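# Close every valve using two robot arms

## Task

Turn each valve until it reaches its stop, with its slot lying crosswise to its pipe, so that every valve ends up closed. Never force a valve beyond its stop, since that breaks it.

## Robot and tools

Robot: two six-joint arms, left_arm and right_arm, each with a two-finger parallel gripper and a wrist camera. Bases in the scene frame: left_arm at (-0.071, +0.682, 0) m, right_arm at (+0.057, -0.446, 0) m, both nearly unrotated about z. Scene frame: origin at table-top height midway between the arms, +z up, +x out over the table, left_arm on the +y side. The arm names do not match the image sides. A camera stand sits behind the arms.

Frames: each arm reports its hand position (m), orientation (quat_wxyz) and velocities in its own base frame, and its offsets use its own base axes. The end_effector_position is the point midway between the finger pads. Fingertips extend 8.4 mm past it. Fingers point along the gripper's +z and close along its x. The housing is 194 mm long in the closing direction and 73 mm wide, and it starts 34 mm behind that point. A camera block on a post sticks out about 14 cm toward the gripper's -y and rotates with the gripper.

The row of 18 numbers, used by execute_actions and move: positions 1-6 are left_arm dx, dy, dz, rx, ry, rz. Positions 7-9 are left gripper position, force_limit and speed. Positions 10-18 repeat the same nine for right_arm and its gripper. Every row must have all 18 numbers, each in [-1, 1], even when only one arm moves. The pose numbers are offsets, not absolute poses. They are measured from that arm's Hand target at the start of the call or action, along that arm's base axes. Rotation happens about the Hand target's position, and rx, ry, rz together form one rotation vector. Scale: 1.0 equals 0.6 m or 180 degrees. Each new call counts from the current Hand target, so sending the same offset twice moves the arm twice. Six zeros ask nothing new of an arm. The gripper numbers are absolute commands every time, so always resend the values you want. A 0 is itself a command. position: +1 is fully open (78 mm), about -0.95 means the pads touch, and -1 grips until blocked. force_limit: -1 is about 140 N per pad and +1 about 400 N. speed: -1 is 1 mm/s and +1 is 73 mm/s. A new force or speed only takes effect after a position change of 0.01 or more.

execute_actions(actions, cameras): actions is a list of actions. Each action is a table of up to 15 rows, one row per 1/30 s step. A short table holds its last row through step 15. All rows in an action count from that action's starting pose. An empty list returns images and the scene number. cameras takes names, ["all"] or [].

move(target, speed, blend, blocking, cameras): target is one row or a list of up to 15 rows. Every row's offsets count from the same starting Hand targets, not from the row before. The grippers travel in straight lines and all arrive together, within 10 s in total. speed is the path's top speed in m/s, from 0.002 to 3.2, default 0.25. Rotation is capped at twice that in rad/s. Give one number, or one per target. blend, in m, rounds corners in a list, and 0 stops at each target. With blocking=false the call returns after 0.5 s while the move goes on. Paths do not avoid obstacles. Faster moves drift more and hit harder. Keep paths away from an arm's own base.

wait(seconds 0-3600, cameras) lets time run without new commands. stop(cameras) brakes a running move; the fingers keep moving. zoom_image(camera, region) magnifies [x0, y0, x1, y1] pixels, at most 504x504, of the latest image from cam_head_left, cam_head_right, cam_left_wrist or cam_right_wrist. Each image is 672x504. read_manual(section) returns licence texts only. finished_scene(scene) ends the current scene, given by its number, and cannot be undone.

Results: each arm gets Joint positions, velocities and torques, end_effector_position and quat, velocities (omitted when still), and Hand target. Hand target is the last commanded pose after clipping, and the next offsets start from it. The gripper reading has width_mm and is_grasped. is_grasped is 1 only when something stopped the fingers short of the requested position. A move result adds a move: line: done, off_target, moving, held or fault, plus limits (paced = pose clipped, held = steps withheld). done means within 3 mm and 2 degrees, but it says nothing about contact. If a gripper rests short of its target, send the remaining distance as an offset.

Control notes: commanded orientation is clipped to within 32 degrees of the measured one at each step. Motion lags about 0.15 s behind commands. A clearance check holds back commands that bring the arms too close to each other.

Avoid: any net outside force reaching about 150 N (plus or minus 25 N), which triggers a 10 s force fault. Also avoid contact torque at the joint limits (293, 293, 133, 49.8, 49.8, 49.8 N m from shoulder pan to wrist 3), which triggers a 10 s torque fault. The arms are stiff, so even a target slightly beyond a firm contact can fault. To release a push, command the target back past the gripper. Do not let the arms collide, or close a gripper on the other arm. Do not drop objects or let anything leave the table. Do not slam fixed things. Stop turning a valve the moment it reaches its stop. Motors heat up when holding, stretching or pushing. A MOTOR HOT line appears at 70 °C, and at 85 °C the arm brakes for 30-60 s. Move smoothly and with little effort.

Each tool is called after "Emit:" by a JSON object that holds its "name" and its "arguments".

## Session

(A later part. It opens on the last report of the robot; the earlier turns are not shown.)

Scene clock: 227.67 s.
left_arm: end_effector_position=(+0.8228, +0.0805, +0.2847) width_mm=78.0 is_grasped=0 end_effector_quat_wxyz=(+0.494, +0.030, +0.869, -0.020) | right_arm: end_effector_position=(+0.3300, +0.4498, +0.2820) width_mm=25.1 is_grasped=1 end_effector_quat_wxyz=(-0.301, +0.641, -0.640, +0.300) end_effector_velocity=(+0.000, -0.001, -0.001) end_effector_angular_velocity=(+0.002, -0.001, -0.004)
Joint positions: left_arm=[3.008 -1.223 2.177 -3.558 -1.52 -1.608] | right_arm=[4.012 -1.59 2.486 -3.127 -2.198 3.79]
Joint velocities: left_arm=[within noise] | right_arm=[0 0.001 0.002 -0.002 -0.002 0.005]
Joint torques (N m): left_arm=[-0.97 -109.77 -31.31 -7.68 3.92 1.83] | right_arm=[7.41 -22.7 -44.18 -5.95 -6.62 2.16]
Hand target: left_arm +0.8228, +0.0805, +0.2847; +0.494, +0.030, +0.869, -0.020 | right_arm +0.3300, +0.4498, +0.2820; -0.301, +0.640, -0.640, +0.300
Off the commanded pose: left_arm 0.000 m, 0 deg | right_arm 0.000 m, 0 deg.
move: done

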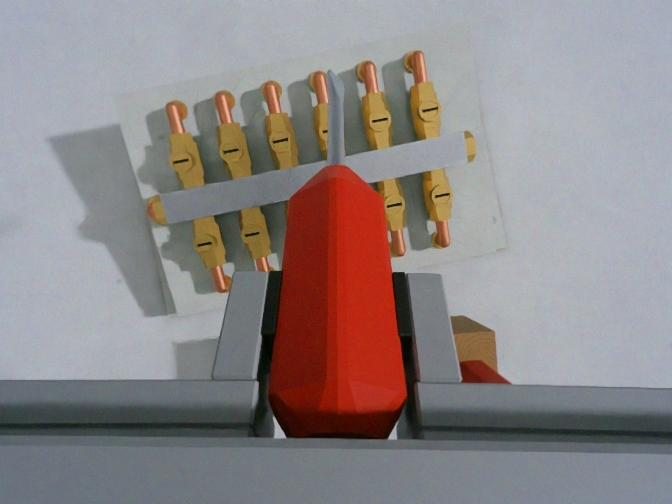

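Emit:
{"name": "zoom_image", "arguments": {"camera": "cam_right_wrist", "region": [160, 80, 320, 260]}}

Emit:
{"name": "zoom_image", "arguments": {"camera": "cam_right_wrist", "region": [340, 70, 480, 230]}}

Emit:
{"name": "move", "arguments": {"target": [[0,0,0,0,0,0,1,1,1,0,0.1,0,0,0,0,-0.98,0,-0.4]], "speed": 0.2, "cameras": ["cam_right_wrist"]}}

Emit:
{"name": "zoom_image", "arguments": {"camera": "cam_right_wrist", "region": [330, 70, 490, 250]}}

Scaled by 2.800.

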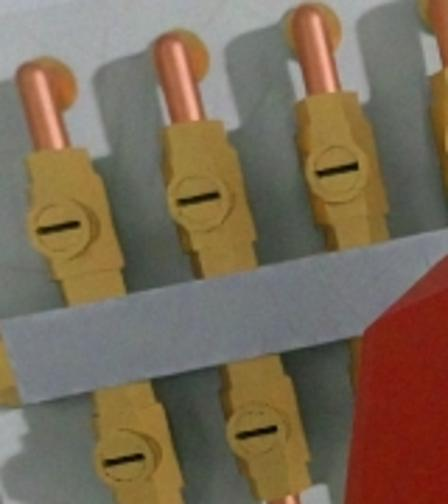

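Scaled by 3.150.

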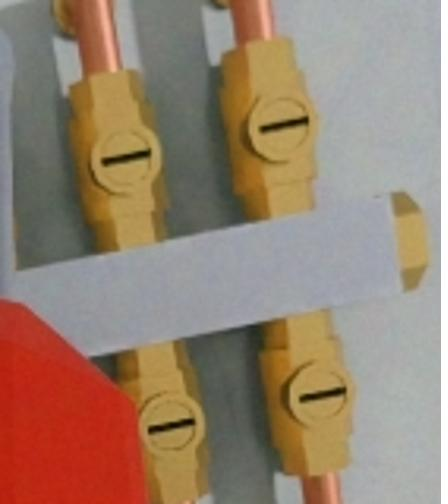

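Scene clock: 228.67 s.
left_arm: end_effector_position=(+0.8228, +0.0805, +0.2847) width_mm=78.0 is_grasped=0 end_effector_quat_wxyz=(+0.494, +0.030, +0.869, -0.020) | right_arm: end_effector_position=(+0.3300, +0.5096, +0.2820) width_mm=25.1 is_grasped=1 end_effector_quat_wxyz=(-0.301, +0.640, -0.640, +0.300)
Joint positions: left_arm=[3.008 -1.223 2.177 -3.558 -1.52 -1.608] | right_arm=[4.09 -1.507 2.387 -3.063 -2.245 3.869]
Joint torques (N m): left_arm=[-0.21 -110.35 -31.91 -7.54 3.79 1.79] | right_arm=[9.41 -29.56 -59.35 -3.33 -6.8 2.19]
Hand target: left_arm +0.8228, +0.0805, +0.2847; +0.494, +0.030, +0.869, -0.020 | right_arm +0.3300, +0.5098, +0.2820; -0.301, +0.640, -0.640, +0.300
Off the commanded pose: left_arm 0.000 m, 0 deg | right_arm 0.000 m, 0 deg.
move: done

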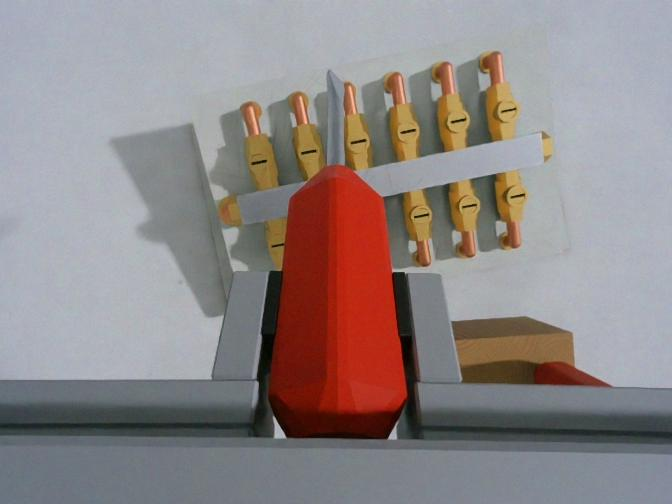

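Scaled by 2.800.

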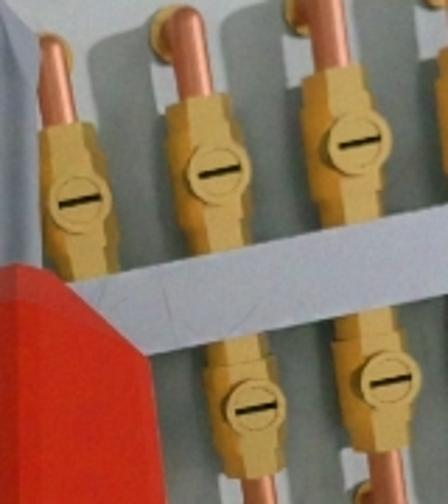

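Emit:
{"name": "move", "arguments": {"target": [[0,0,0,0,0,0,1,1,1,0.03,-0.13,-0.03,0,0,0,-0.98,0,-0.4]], "speed": 0.2, "cameras": ["cam_right_wrist"]}}

Scene clock: 229.90 s.
left_arm: end_effector_position=(+0.8228, +0.0805, +0.2847) width_mm=78.0 is_grasped=0 end_effector_quat_wxyz=(+0.494, +0.030, +0.869, -0.020) | right_arm: end_effector_position=(+0.3480, +0.4319, +0.2640) width_mm=25.1 is_grasped=1 end_effector_quat_wxyz=(-0.301, +0.640, -0.640, +0.300)
Joint positions: left_arm=[3.008 -1.223 2.177 -3.558 -1.52 -1.608] | right_arm=[3.953 -1.56 2.517 -3.22 -2.161 3.734]
Joint torques (N m): left_arm=[-0.18 -109.34 -31.64 -7.71 3.79 2.1] | right_arm=[-9.63 -42.59 -41.71 -6.09 1.93 -4.45]
Hand target: left_arm +0.8228, +0.0805, +0.2847; +0.494, +0.030, +0.869, -0.020 | right_arm +0.3480, +0.4318, +0.2640; -0.301, +0.640, -0.640, +0.300
Off the commanded pose: left_arm 0.000 m, 0 deg | right_arm 0.000 m, 0 deg.
move: done

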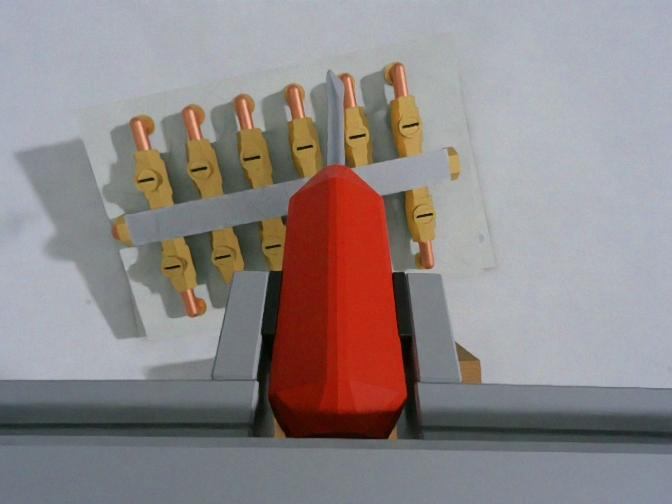

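Emit:
{"name": "zoom_image", "arguments": {"camera": "cam_right_wrist", "region": [125, 150, 225, 290]}}

Emit:
{"name": "zoom_image", "arguments": {"camera": "cam_right_wrist", "region": [180, 130, 320, 270]}}

Emit:
{"name": "zoom_image", "arguments": {"camera": "cam_right_wrist", "region": [145, 240, 205, 300]}}

Emit:
{"name": "zoom_image", "arguments": {"camera": "cam_right_wrist", "region": [120, 150, 180, 210]}}

Emit:
{"name": "zoom_image", "arguments": {"camera": "cam_right_wrist", "region": [170, 140, 230, 200]}}

Scaled by 3.600.

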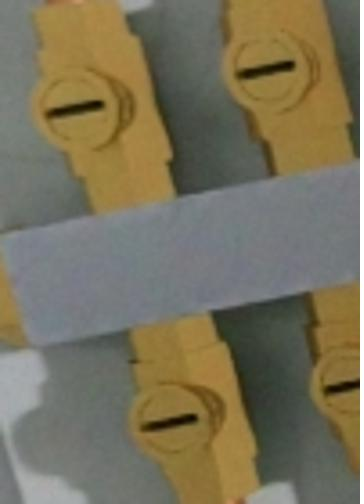

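Scaled by 3.600.

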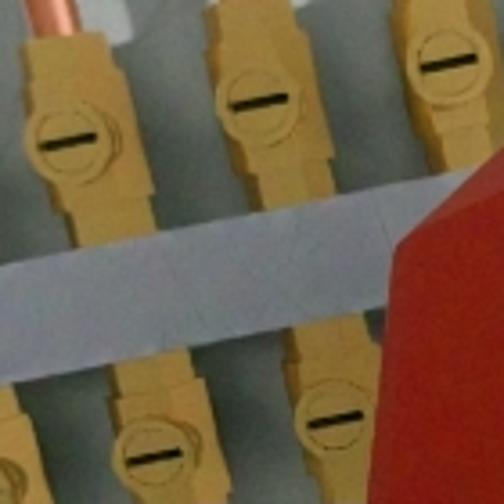

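Scaled by 8.400.

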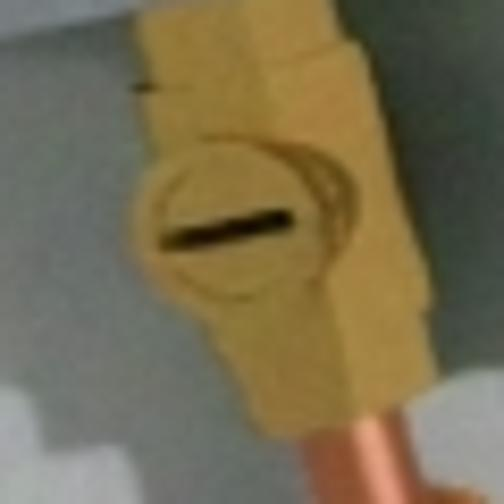

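Scaled by 8.400.

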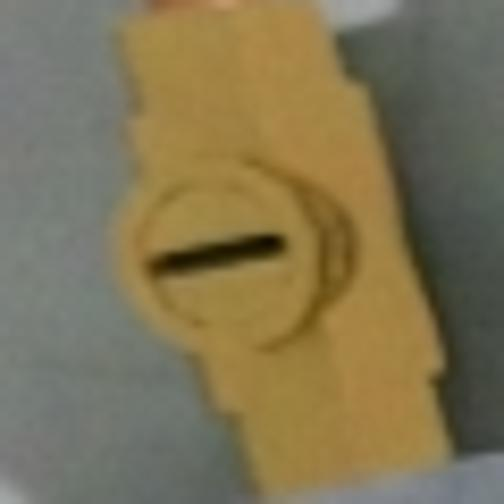

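Scaled by 8.400.

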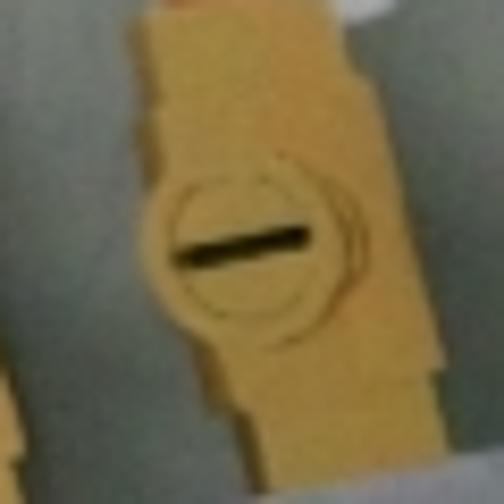

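Emit:
{"name": "zoom_image", "arguments": {"camera": "cam_right_wrist", "region": [378, 95, 438, 155]}}

Emit:
{"name": "zoom_image", "arguments": {"camera": "cam_right_wrist", "region": [394, 184, 454, 244]}}

Emit:
{"name": "zoom_image", "arguments": {"camera": "cam_right_wrist", "region": [328, 106, 388, 166]}}

Emit:
{"name": "zoom_image", "arguments": {"camera": "cam_right_wrist", "region": [222, 128, 282, 188]}}

Emit:
{"name": "zoom_image", "arguments": {"camera": "cam_right_wrist", "region": [194, 226, 254, 286]}}

Scaled by 8.400.

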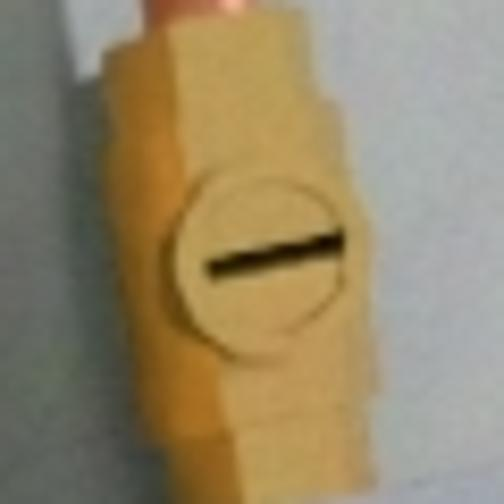

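Scaled by 8.400.

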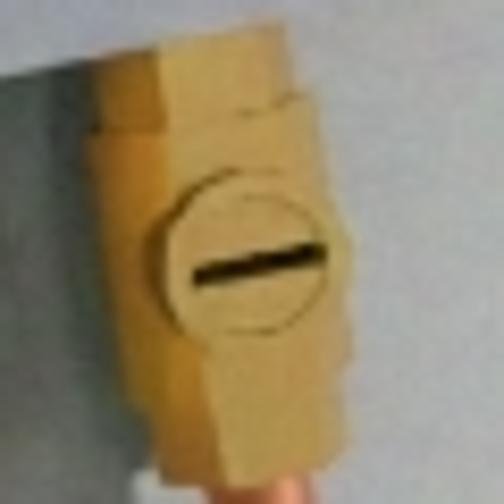

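Scaled by 8.400.

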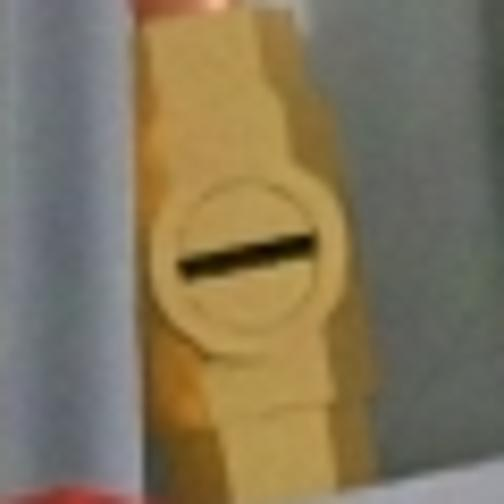

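Scaled by 8.400.

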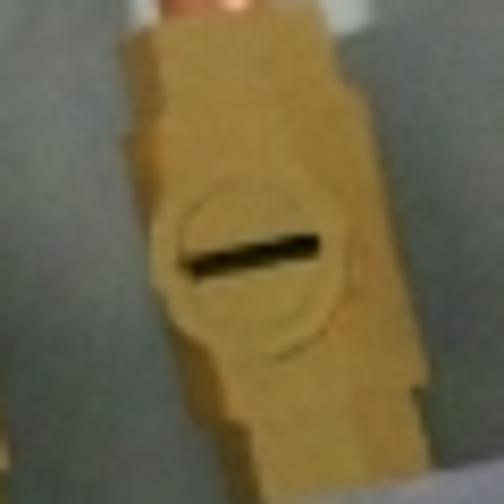

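Scaled by 8.400.

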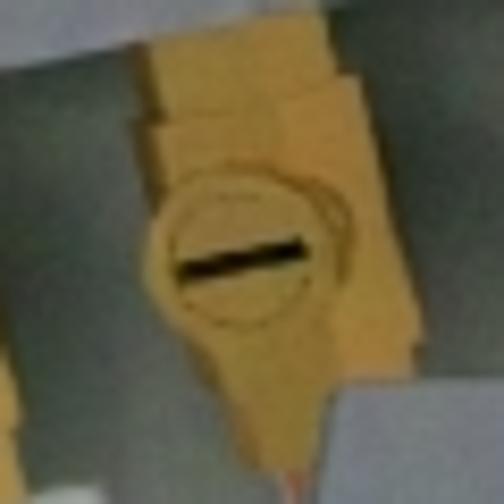

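Emit:
{"name": "move", "arguments": {"target": [[0,0,0,0,0,0,1,1,1,-0.1738,0.055,0,-0.0893,0.2692,0.1905,-0.98,0,-0.4],[0,0,0,0,0,0,1,1,1,-0.1738,0.055,-0.0817,-0.0893,0.2692,0.1905,-0.98,0,-0.4]], "speed": [0.4,0.15], "cameras": ["cam_right_wrist"]}}

Emit:
{"name": "zoom_image", "arguments": {"camera": "cam_right_wrist", "region": [280, 10, 400, 130]}}

Scene clock: 233.60 s.
left_arm: end_effector_position=(+0.8228, +0.0805, +0.2847) width_mm=78.0 is_grasped=0 end_effector_quat_wxyz=(+0.494, +0.030, +0.869, -0.020) | right_arm: end_effector_position=(+0.2438, +0.4648, +0.2151) width_mm=25.1 is_grasped=1 end_effector_quat_wxyz=(+0.000, +0.894, -0.448, -0.001)
Joint positions: left_arm=[3.008 -1.223 2.177 -3.558 -1.52 -1.608] | right_arm=[3.884 -1.694 2.353 -2.231 -1.569 3.243]
Joint torques (N m): left_arm=[-0.53 -109.32 -31.61 -7.47 3.73 1.78] | right_arm=[9.23 -23.84 -53.14 -5.23 3.8 1.92]
Hand target: left_arm +0.8228, +0.0805, +0.2847; +0.494, +0.030, +0.869, -0.020 | right_arm +0.2437, +0.4648, +0.2150; +0.000, +0.894, -0.448, -0.001
Off the commanded pose: left_arm 0.000 m, 0 deg | right_arm 0.000 m, 0 deg.
move: done

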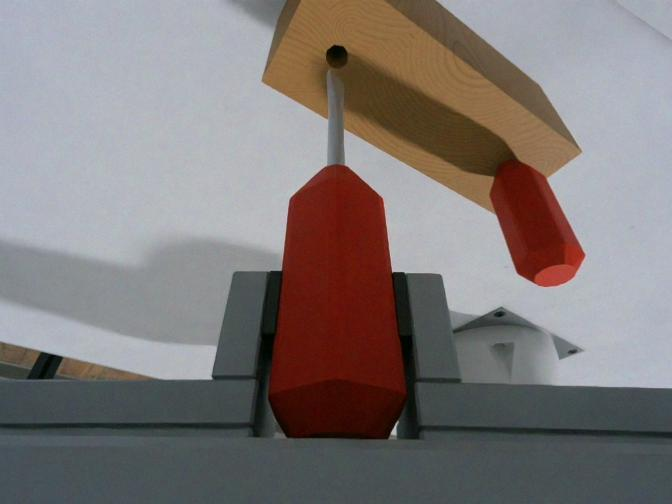

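Scaled by 4.200.

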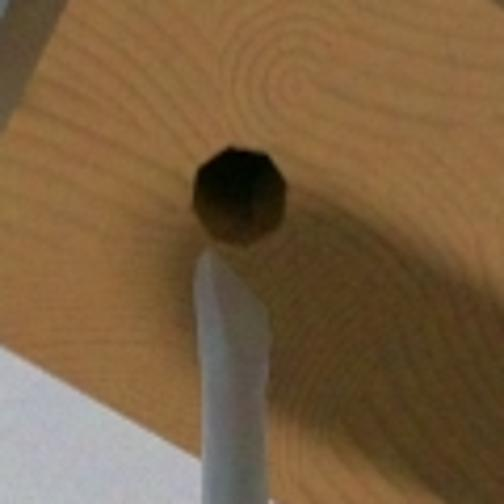

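Emit:
{"name": "move", "arguments": {"target": [[0,0,0,0,0,0,1,1,1,0,0,-0.0367,0,0,0,-0.98,0,-0.4]], "speed": [0.1], "cameras": ["cam_right_wrist"]}}

Emit:
{"name": "zoom_image", "arguments": {"camera": "cam_right_wrist", "region": [300, 40, 370, 110]}}

Scene clock: 234.47 s.
left_arm: end_effector_position=(+0.8228, +0.0805, +0.2847) width_mm=78.0 is_grasped=0 end_effector_quat_wxyz=(+0.494, +0.030, +0.869, -0.020) | right_arm: end_effector_position=(+0.2437, +0.4648, +0.1931) width_mm=25.1 is_grasped=1 end_effector_quat_wxyz=(+0.000, +0.894, -0.448, -0.001)
Joint positions: left_arm=[3.008 -1.223 2.177 -3.558 -1.52 -1.608] | right_arm=[3.884 -1.662 2.376 -2.285 -1.569 3.243]
Joint torques (N m): left_arm=[-0.71 -109.46 -31.45 -7.65 3.63 2.07] | right_arm=[3.23 -23.11 -51.26 -4.65 2.39 -0.67]
Hand target: left_arm +0.8228, +0.0805, +0.2847; +0.494, +0.030, +0.869, -0.020 | right_arm +0.2437, +0.4648, +0.1930; +0.000, +0.894, -0.448, -0.001
Off the commanded pose: left_arm 0.000 m, 0 deg | right_arm 0.000 m, 0 deg.
move: done

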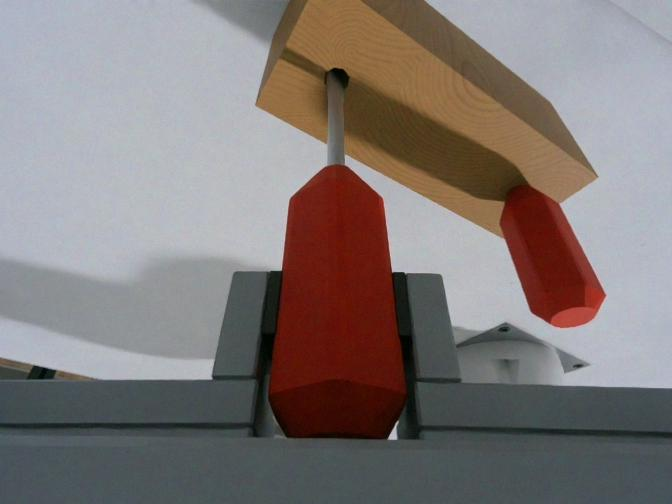

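Scaled by 7.200.

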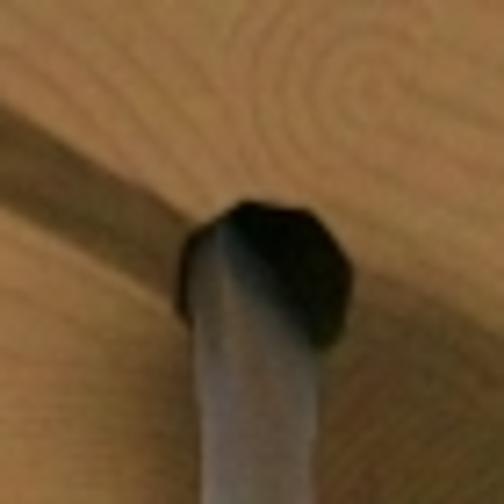

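Emit:
{"name": "move", "arguments": {"target": [[0,0,0,0,0,0,1,1,1,-0.0035,-0.0036,0,0,0,0,-0.98,0,-0.4],[0,0,0,0,0,0,1,1,1,-0.0035,-0.0036,-0.0083,0,0,0,-0.98,0,-0.4]], "speed": 0.05, "cameras": ["cam_right_wrist"]}}

Emit:
{"name": "zoom_image", "arguments": {"camera": "cam_right_wrist", "region": [300, 40, 370, 110]}}

Scene clock: 235.57 s.
left_arm: end_effector_position=(+0.8228, +0.0805, +0.2847) width_mm=78.0 is_grasped=0 end_effector_quat_wxyz=(+0.494, +0.030, +0.869, -0.020) | right_arm: end_effector_position=(+0.2416, +0.4627, +0.1881) width_mm=25.1 is_grasped=1 end_effector_quat_wxyz=(+0.000, +0.894, -0.448, -0.001)
Joint positions: left_arm=[3.008 -1.223 2.177 -3.558 -1.52 -1.608] | right_arm=[3.883 -1.659 2.385 -2.297 -1.569 3.243]
Joint torques (N m): left_arm=[0.59 -109.17 -31.56 -7.72 3.84 1.89] | right_arm=[-6.3 -22.28 -47.5 -4.56 0.15 -4.31]
Hand target: left_arm +0.8228, +0.0805, +0.2847; +0.494, +0.030, +0.869, -0.020 | right_arm +0.2416, +0.4627, +0.1880; +0.000, +0.894, -0.448, -0.001
Off the commanded pose: left_arm 0.000 m, 0 deg | right_arm 0.000 m, 0 deg.
move: done

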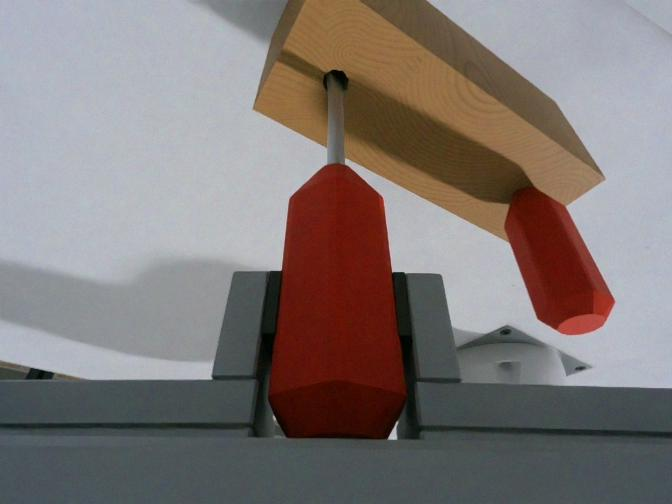

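Scaled by 7.200.

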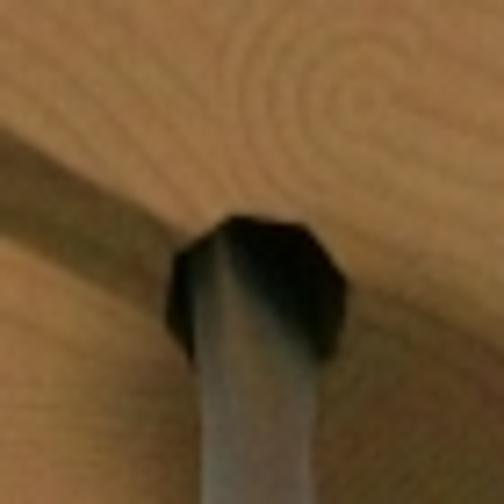

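Emit:
{"name": "move", "arguments": {"target": [[0,0,0,0,0,0,1,1,1,0,0,-0.0067,0,0,0,-0.98,0,-0.4]], "speed": 0.05, "cameras": ["cam_right_wrist"]}}

Emit:
{"name": "zoom_image", "arguments": {"camera": "cam_right_wrist", "region": [300, 40, 370, 110]}}

Scene clock: 236.17 s.
left_arm: end_effector_position=(+0.8228, +0.0805, +0.2847) width_mm=78.0 is_grasped=0 end_effector_quat_wxyz=(+0.494, +0.030, +0.869, -0.020) | right_arm: end_effector_position=(+0.2416, +0.4627, +0.1841) width_mm=25.1 is_grasped=1 end_effector_quat_wxyz=(+0.000, +0.894, -0.448, -0.001)
Joint positions: left_arm=[3.008 -1.223 2.177 -3.558 -1.52 -1.608] | right_arm=[3.883 -1.653 2.389 -2.308 -1.569 3.243]
Joint torques (N m): left_arm=[-0.8 -109.34 -31.63 -7.75 3.77 1.7] | right_arm=[-5.97 -22.78 -46.1 -4.46 -0.74 -4.01]
Hand target: left_arm +0.8228, +0.0805, +0.2847; +0.494, +0.030, +0.869, -0.020 | right_arm +0.2416, +0.4627, +0.1840; +0.000, +0.894, -0.448, -0.001
Off the commanded pose: left_arm 0.000 m, 0 deg | right_arm 0.000 m, 0 deg.
move: done

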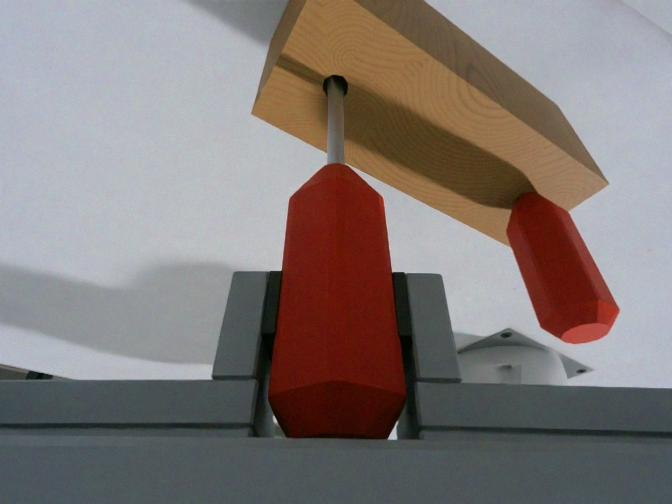

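Scaled by 7.200.

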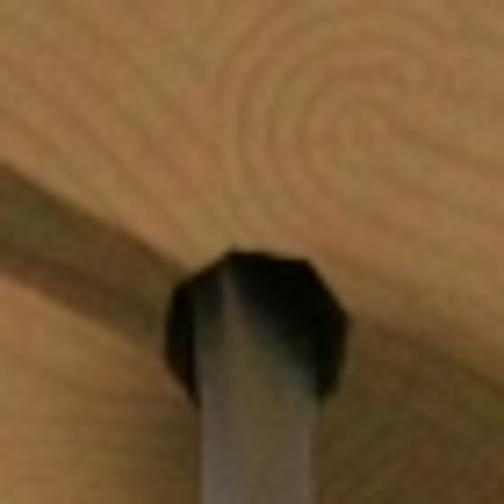

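Emit:
{"name": "move", "arguments": {"target": [[0,0,0,0,0,0,1,1,1,0,0,-0.03,0,0,0,-0.98,0,-0.4]], "speed": 0.06, "cameras": ["cam_right_wrist"]}}

Scene clock: 237.10 s.
left_arm: end_effector_position=(+0.8228, +0.0805, +0.2847) width_mm=78.0 is_grasped=0 end_effector_quat_wxyz=(+0.494, +0.030, +0.869, -0.020) | right_arm: end_effector_position=(+0.2417, +0.4626, +0.1661) width_mm=25.1 is_grasped=1 end_effector_quat_wxyz=(+0.000, +0.894, -0.448, -0.001)
Joint positions: left_arm=[3.008 -1.223 2.177 -3.558 -1.52 -1.608] | right_arm=[3.883 -1.623 2.406 -2.354 -1.569 3.243]
Joint torques (N m): left_arm=[0.79 -109.5 -31.28 -7.75 3.8 1.82] | right_arm=[-0.21 -21.43 -47.72 -4.88 -2.09 -1.83]
Hand target: left_arm +0.8228, +0.0805, +0.2847; +0.494, +0.030, +0.869, -0.020 | right_arm +0.2416, +0.4627, +0.1660; +0.000, +0.894, -0.448, -0.001
Off the commanded pose: left_arm 0.000 m, 0 deg | right_arm 0.000 m, 0 deg.
move: done

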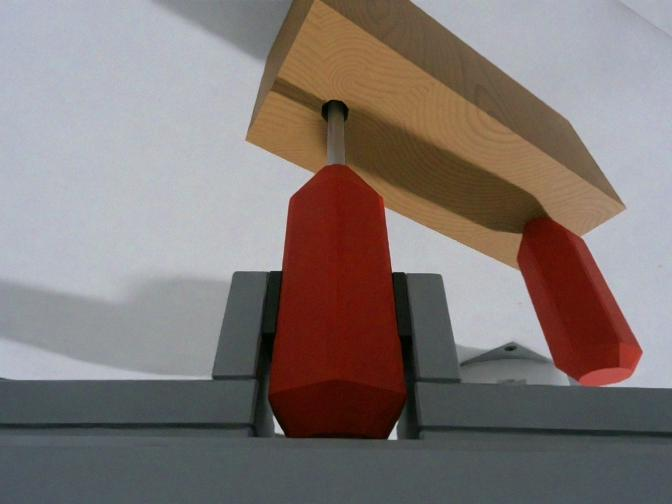

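Emit:
{"name": "move", "arguments": {"target": [[0,0,0,0,0,0,1,1,1,0,0,-0.03,0,0,0,-0.98,0,-0.4]], "speed": 0.06, "cameras": ["cam_right_wrist"]}}

Scene clock: 238.00 s.
left_arm: end_effector_position=(+0.8228, +0.0805, +0.2847) width_mm=78.0 is_grasped=0 end_effector_quat_wxyz=(+0.494, +0.030, +0.869, -0.020) | right_arm: end_effector_position=(+0.2417, +0.4626, +0.1481) width_mm=25.1 is_grasped=1 end_effector_quat_wxyz=(+0.000, +0.894, -0.448, -0.001)
Joint positions: left_arm=[3.008 -1.223 2.177 -3.558 -1.52 -1.608] | right_arm=[3.883 -1.591 2.422 -2.401 -1.569 3.243]
Joint torques (N m): left_arm=[-0.32 -108.95 -30.91 -7.76 3.86 1.87] | right_arm=[5.31 -22.05 -44.87 -4.49 -3.12 0.09]
Hand target: left_arm +0.8228, +0.0805, +0.2847; +0.494, +0.030, +0.869, -0.020 | right_arm +0.2416, +0.4627, +0.1480; +0.000, +0.894, -0.448, -0.001
Off the commanded pose: left_arm 0.000 m, 0 deg | right_arm 0.000 m, 0 deg.
move: done

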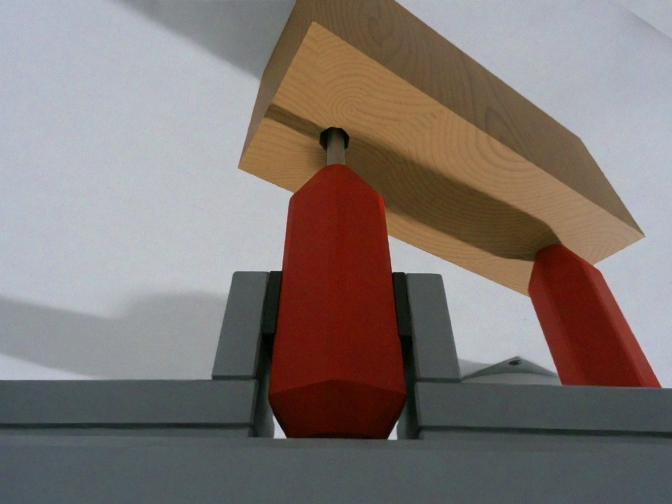

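Emit:
{"name": "move", "arguments": {"target": [[0,0,0,0,0,0,1,1,1,0,0,-0.028,0,0,0,-0.98,0,-0.4]], "speed": 0.05, "cameras": ["cam_right_wrist"]}}

Emit:
{"name": "zoom_image", "arguments": {"camera": "cam_right_wrist", "region": [276, 120, 396, 240]}}

Scene clock: 238.90 s.
left_arm: end_effector_position=(+0.8228, +0.0805, +0.2847) width_mm=78.0 is_grasped=0 end_effector_quat_wxyz=(+0.494, +0.030, +0.869, -0.020) | right_arm: end_effector_position=(+0.2416, +0.4626, +0.1313) width_mm=25.1 is_grasped=1 end_effector_quat_wxyz=(+0.000, +0.894, -0.448, -0.001)
Joint positions: left_arm=[3.008 -1.223 2.177 -3.558 -1.52 -1.608] | right_arm=[3.883 -1.56 2.435 -2.446 -1.569 3.243]
Joint torques (N m): left_arm=[0.23 -110.04 -31.1 -7.63 3.81 1.91] | right_arm=[7.16 -26.76 -42.39 -5.21 -3.18 -1.13]
Hand target: left_arm +0.8228, +0.0805, +0.2847; +0.494, +0.030, +0.869, -0.020 | right_arm +0.2416, +0.4627, +0.1312; +0.000, +0.894, -0.448, -0.001
Off the commanded pose: left_arm 0.000 m, 0 deg | right_arm 0.000 m, 0 deg.
move: done

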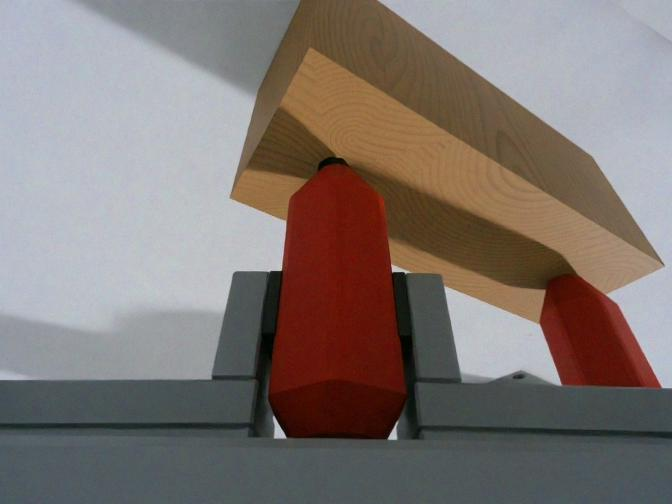

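Scaled by 4.200.

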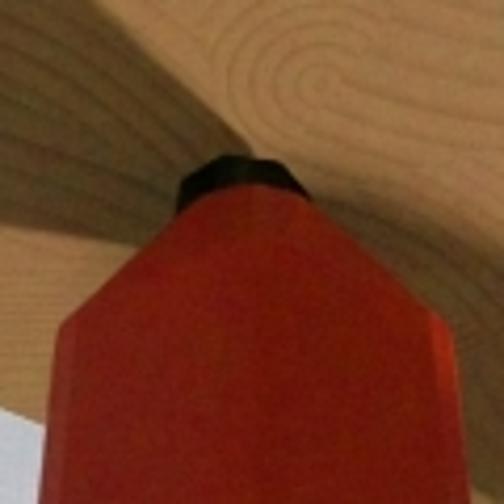

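Emit:
{"name": "move", "arguments": {"target": [[0,0,0,0,0,0,1,1,1,0,0,-0.005,0,0,0,-0.98,0,-0.4]], "speed": 0.03}}

Emit:
{"name": "move", "arguments": {"target": [[0,0,0,0,0,0,1,1,1,0,0,-0.0015,0,0,0,-0.98,0,-0.4]], "speed": 0.02, "cameras": ["cam_right_wrist"]}}

Emit:
{"name": "zoom_image", "arguments": {"camera": "cam_right_wrist", "region": [276, 120, 396, 240]}}

Scene clock: 239.50 s.
left_arm: end_effector_position=(+0.8228, +0.0805, +0.2847) width_mm=78.0 is_grasped=0 end_effector_quat_wxyz=(+0.494, +0.030, +0.869, -0.020) | right_arm: end_effector_position=(+0.2416, +0.4627, +0.1282) width_mm=25.1 is_grasped=1 end_effector_quat_wxyz=(+0.000, +0.894, -0.448, -0.001)
Joint positions: left_arm=[3.008 -1.223 2.177 -3.558 -1.52 -1.608] | right_arm=[3.883 -1.554 2.437 -2.455 -1.569 3.243]
Joint torques (N m): left_arm=[-0.24 -110.28 -30.82 -7.5 3.87 2.03] | right_arm=[7.76 -26.13 -42.32 -4.64 -3.09 -0.94]
Hand target: left_arm +0.8228, +0.0805, +0.2847; +0.494, +0.030, +0.869, -0.020 | right_arm +0.2416, +0.4627, +0.1282; +0.000, +0.894, -0.448, -0.001
Off the commanded pose: left_arm 0.000 m, 0 deg | right_arm 0.000 m, 0 deg.
move: done

Scene clock: 240.00 s.
left_arm: end_effector_position=(+0.8228, +0.0805, +0.2847) width_mm=78.0 is_grasped=0 end_effector_quat_wxyz=(+0.494, +0.030, +0.869, -0.020) | right_arm: end_effector_position=(+0.2416, +0.4627, +0.1273) width_mm=25.1 is_grasped=1 end_effector_quat_wxyz=(+0.000, +0.894, -0.448, -0.001)
Joint positions: left_arm=[3.008 -1.223 2.177 -3.558 -1.52 -1.608] | right_arm=[3.883 -1.552 2.438 -2.457 -1.569 3.243]
Joint torques (N m): left_arm=[-0.09 -109.36 -31.34 -7.43 3.8 2.08] | right_arm=[7.11 -27.24 -41.38 -4.57 -3.17 -0.35]
Hand target: left_arm +0.8228, +0.0805, +0.2847; +0.494, +0.030, +0.869, -0.020 | right_arm +0.2416, +0.4627, +0.1273; +0.000, +0.894, -0.448, -0.001
Off the commanded pose: left_arm 0.000 m, 0 deg | right_arm 0.000 m, 0 deg.
move: done

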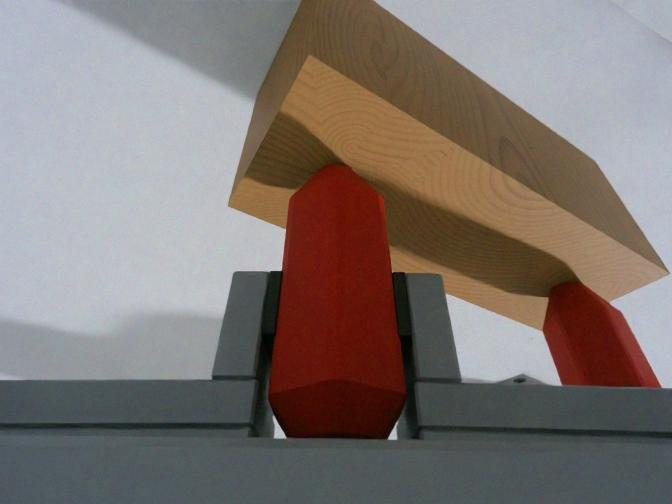

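Scaled by 4.200.

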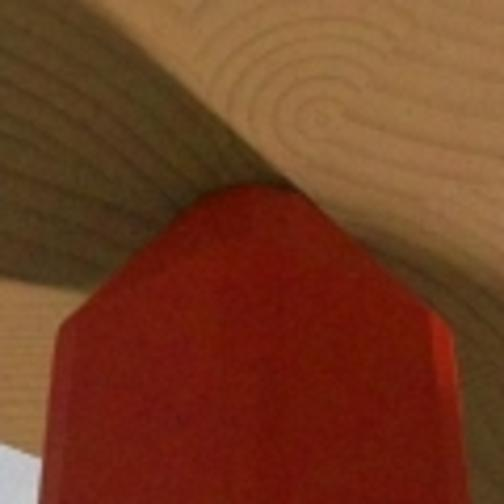

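Emit:
{"name": "move", "arguments": {"target": [[0,0,0,0,0,0,1,1,1,0,0,-0.001,0,0,0,-0.98,0,-0.4]], "speed": 0.02}}

Emit:
{"name": "move", "arguments": {"target": [[0,0,0,0,0,0,1,1,1,0,0,0,0,0,0,0.2,0,-0.6]], "speed": 0.02, "cameras": ["cam_right_wrist"]}}

Scene clock: 240.60 s.
left_arm: end_effector_position=(+0.8228, +0.0805, +0.2847) width_mm=78.0 is_grasped=0 end_effector_quat_wxyz=(+0.494, +0.030, +0.869, -0.020) | right_arm: end_effector_position=(+0.2416, +0.4627, +0.1267) width_mm=25.1 is_grasped=1 end_effector_quat_wxyz=(+0.000, +0.894, -0.448, -0.001)
Joint positions: left_arm=[3.008 -1.223 2.177 -3.558 -1.52 -1.608] | right_arm=[3.883 -1.551 2.439 -2.459 -1.569 3.243]
Joint torques (N m): left_arm=[-0.46 -109.7 -31.33 -7.46 3.77 1.8] | right_arm=[6.44 -26.58 -41.56 -4.66 -2.85 -0.08]
Hand target: left_arm +0.8228, +0.0805, +0.2847; +0.494, +0.030, +0.869, -0.020 | right_arm +0.2416, +0.4627, +0.1267; +0.000, +0.894, -0.448, -0.001
Off the commanded pose: left_arm 0.000 m, 0 deg | right_arm 0.000 m, 0 deg.
move: done

Scene clock: 242.20 s.
left_arm: end_effector_position=(+0.8228, +0.0805, +0.2847) width_mm=78.0 is_grasped=0 end_effector_quat_wxyz=(+0.494, +0.030, +0.869, -0.020) | right_arm: end_effector_position=(+0.2416, +0.4626, +0.1266) width_mm=46.0 is_grasped=0 end_effector_quat_wxyz=(+0.000, +0.894, -0.448, -0.001)
Joint positions: left_arm=[3.008 -1.223 2.177 -3.558 -1.52 -1.608] | right_arm=[3.883 -1.551 2.439 -2.459 -1.569 3.243]
Joint torques (N m): left_arm=[0.19 -108.89 -30.8 -7.58 3.92 2.03] | right_arm=[8 -26.06 -54.32 -4.99 -3.27 0.1]
Hand target: left_arm +0.8228, +0.0805, +0.2847; +0.494, +0.030, +0.869, -0.020 | right_arm +0.2416, +0.4627, +0.1267; +0.000, +0.894, -0.448, -0.001
Off the commanded pose: left_arm 0.000 m, 0 deg | right_arm 0.000 m, 0 deg.
move: done

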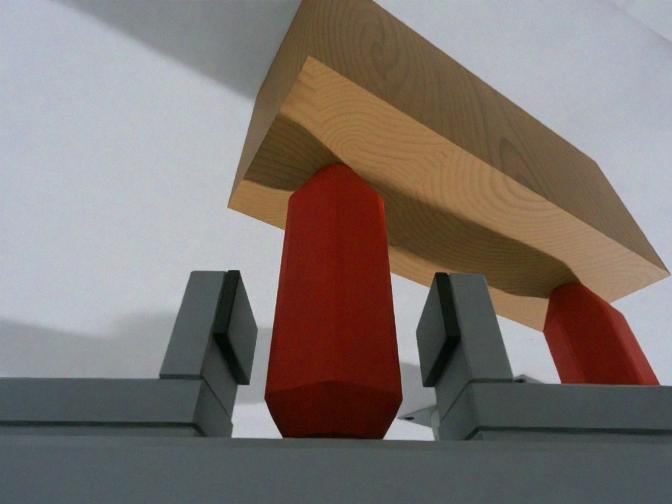

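Emit:
{"name": "move", "arguments": {"target": [[0,0,0,0,0,0,1,1,1,0,0,0.2,0,0,0,0.2,0,-0.6],[0,0,0,0,0,0,1,1,1,0.197,0.022,0.22,0.0893,-0.2692,-0.1905,0.2,0,-0.6]], "speed": [0.2,0.4], "cameras": ["cam_right_wrist"]}}

Emit:
{"name": "zoom_image", "arguments": {"camera": "cam_right_wrist", "region": [180, 90, 350, 290]}}

Emit:
{"name": "zoom_image", "arguments": {"camera": "cam_right_wrist", "region": [320, 70, 500, 270]}}

Scene clock: 245.60 s.
left_arm: end_effector_position=(+0.8228, +0.0805, +0.2847) width_mm=78.0 is_grasped=0 end_effector_quat_wxyz=(+0.494, +0.030, +0.869, -0.020) | right_arm: end_effector_position=(+0.3598, +0.4758, +0.2587) width_mm=46.0 is_grasped=0 end_effector_quat_wxyz=(-0.301, +0.641, -0.640, +0.300)
Joint positions: left_arm=[3.008 -1.223 2.177 -3.558 -1.52 -1.608] | right_arm=[3.999 -1.482 2.441 -3.197 -2.19 3.778]
Joint torques (N m): left_arm=[0.31 -108.51 -31.23 -7.67 3.95 1.79] | right_arm=[10.85 -29.43 -54.78 -6.05 -5.95 1.82]
Hand target: left_arm +0.8228, +0.0805, +0.2847; +0.494, +0.030, +0.869, -0.020 | right_arm +0.3598, +0.4759, +0.2587; -0.301, +0.640, -0.640, +0.300
Off the commanded pose: left_arm 0.000 m, 0 deg | right_arm 0.000 m, 0 deg.
move: done

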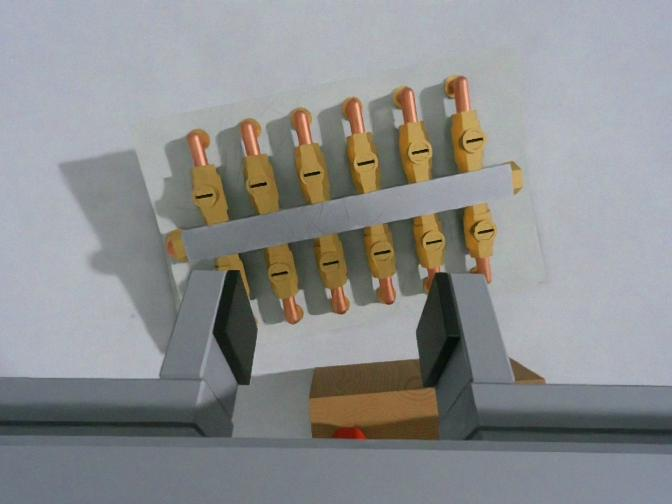

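Scaled by 2.520.

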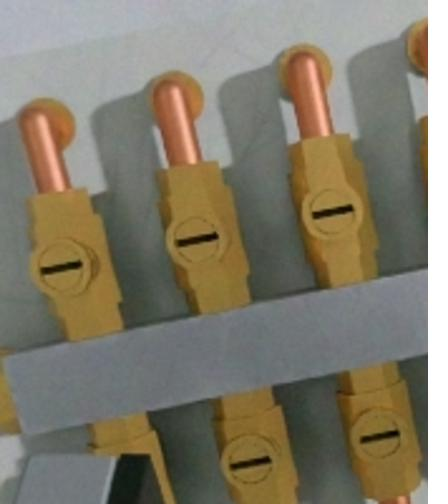

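Scaled by 2.520.

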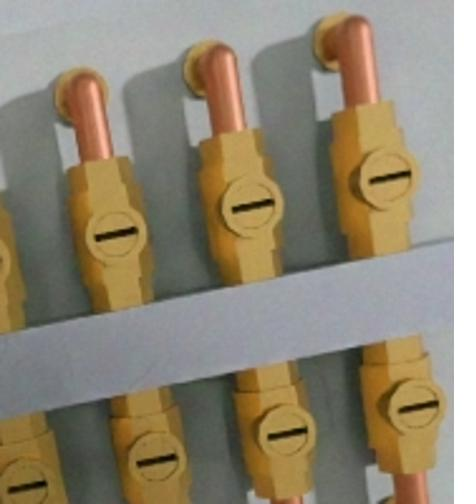

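Emit:
{"name": "zoom_image", "arguments": {"camera": "cam_right_wrist", "region": [250, 230, 410, 300]}}

Emit:
{"name": "zoom_image", "arguments": {"camera": "cam_right_wrist", "region": [400, 110, 510, 260]}}

Scaled by 3.150.

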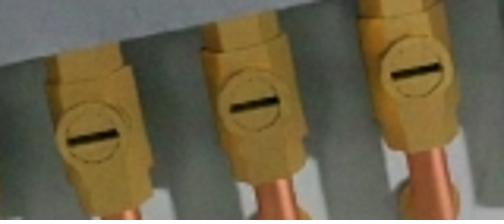

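Scaled by 3.360.

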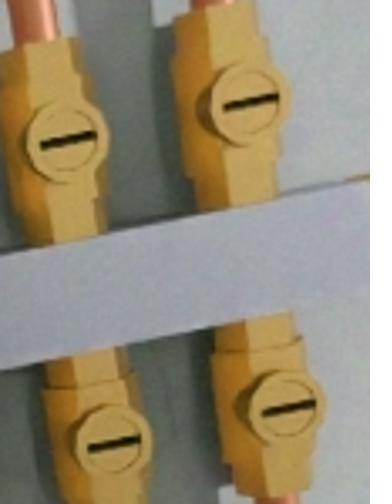

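Emit:
{"name": "finished_scene", "arguments": {"scene": 2}}

The scene is finished: the task was done.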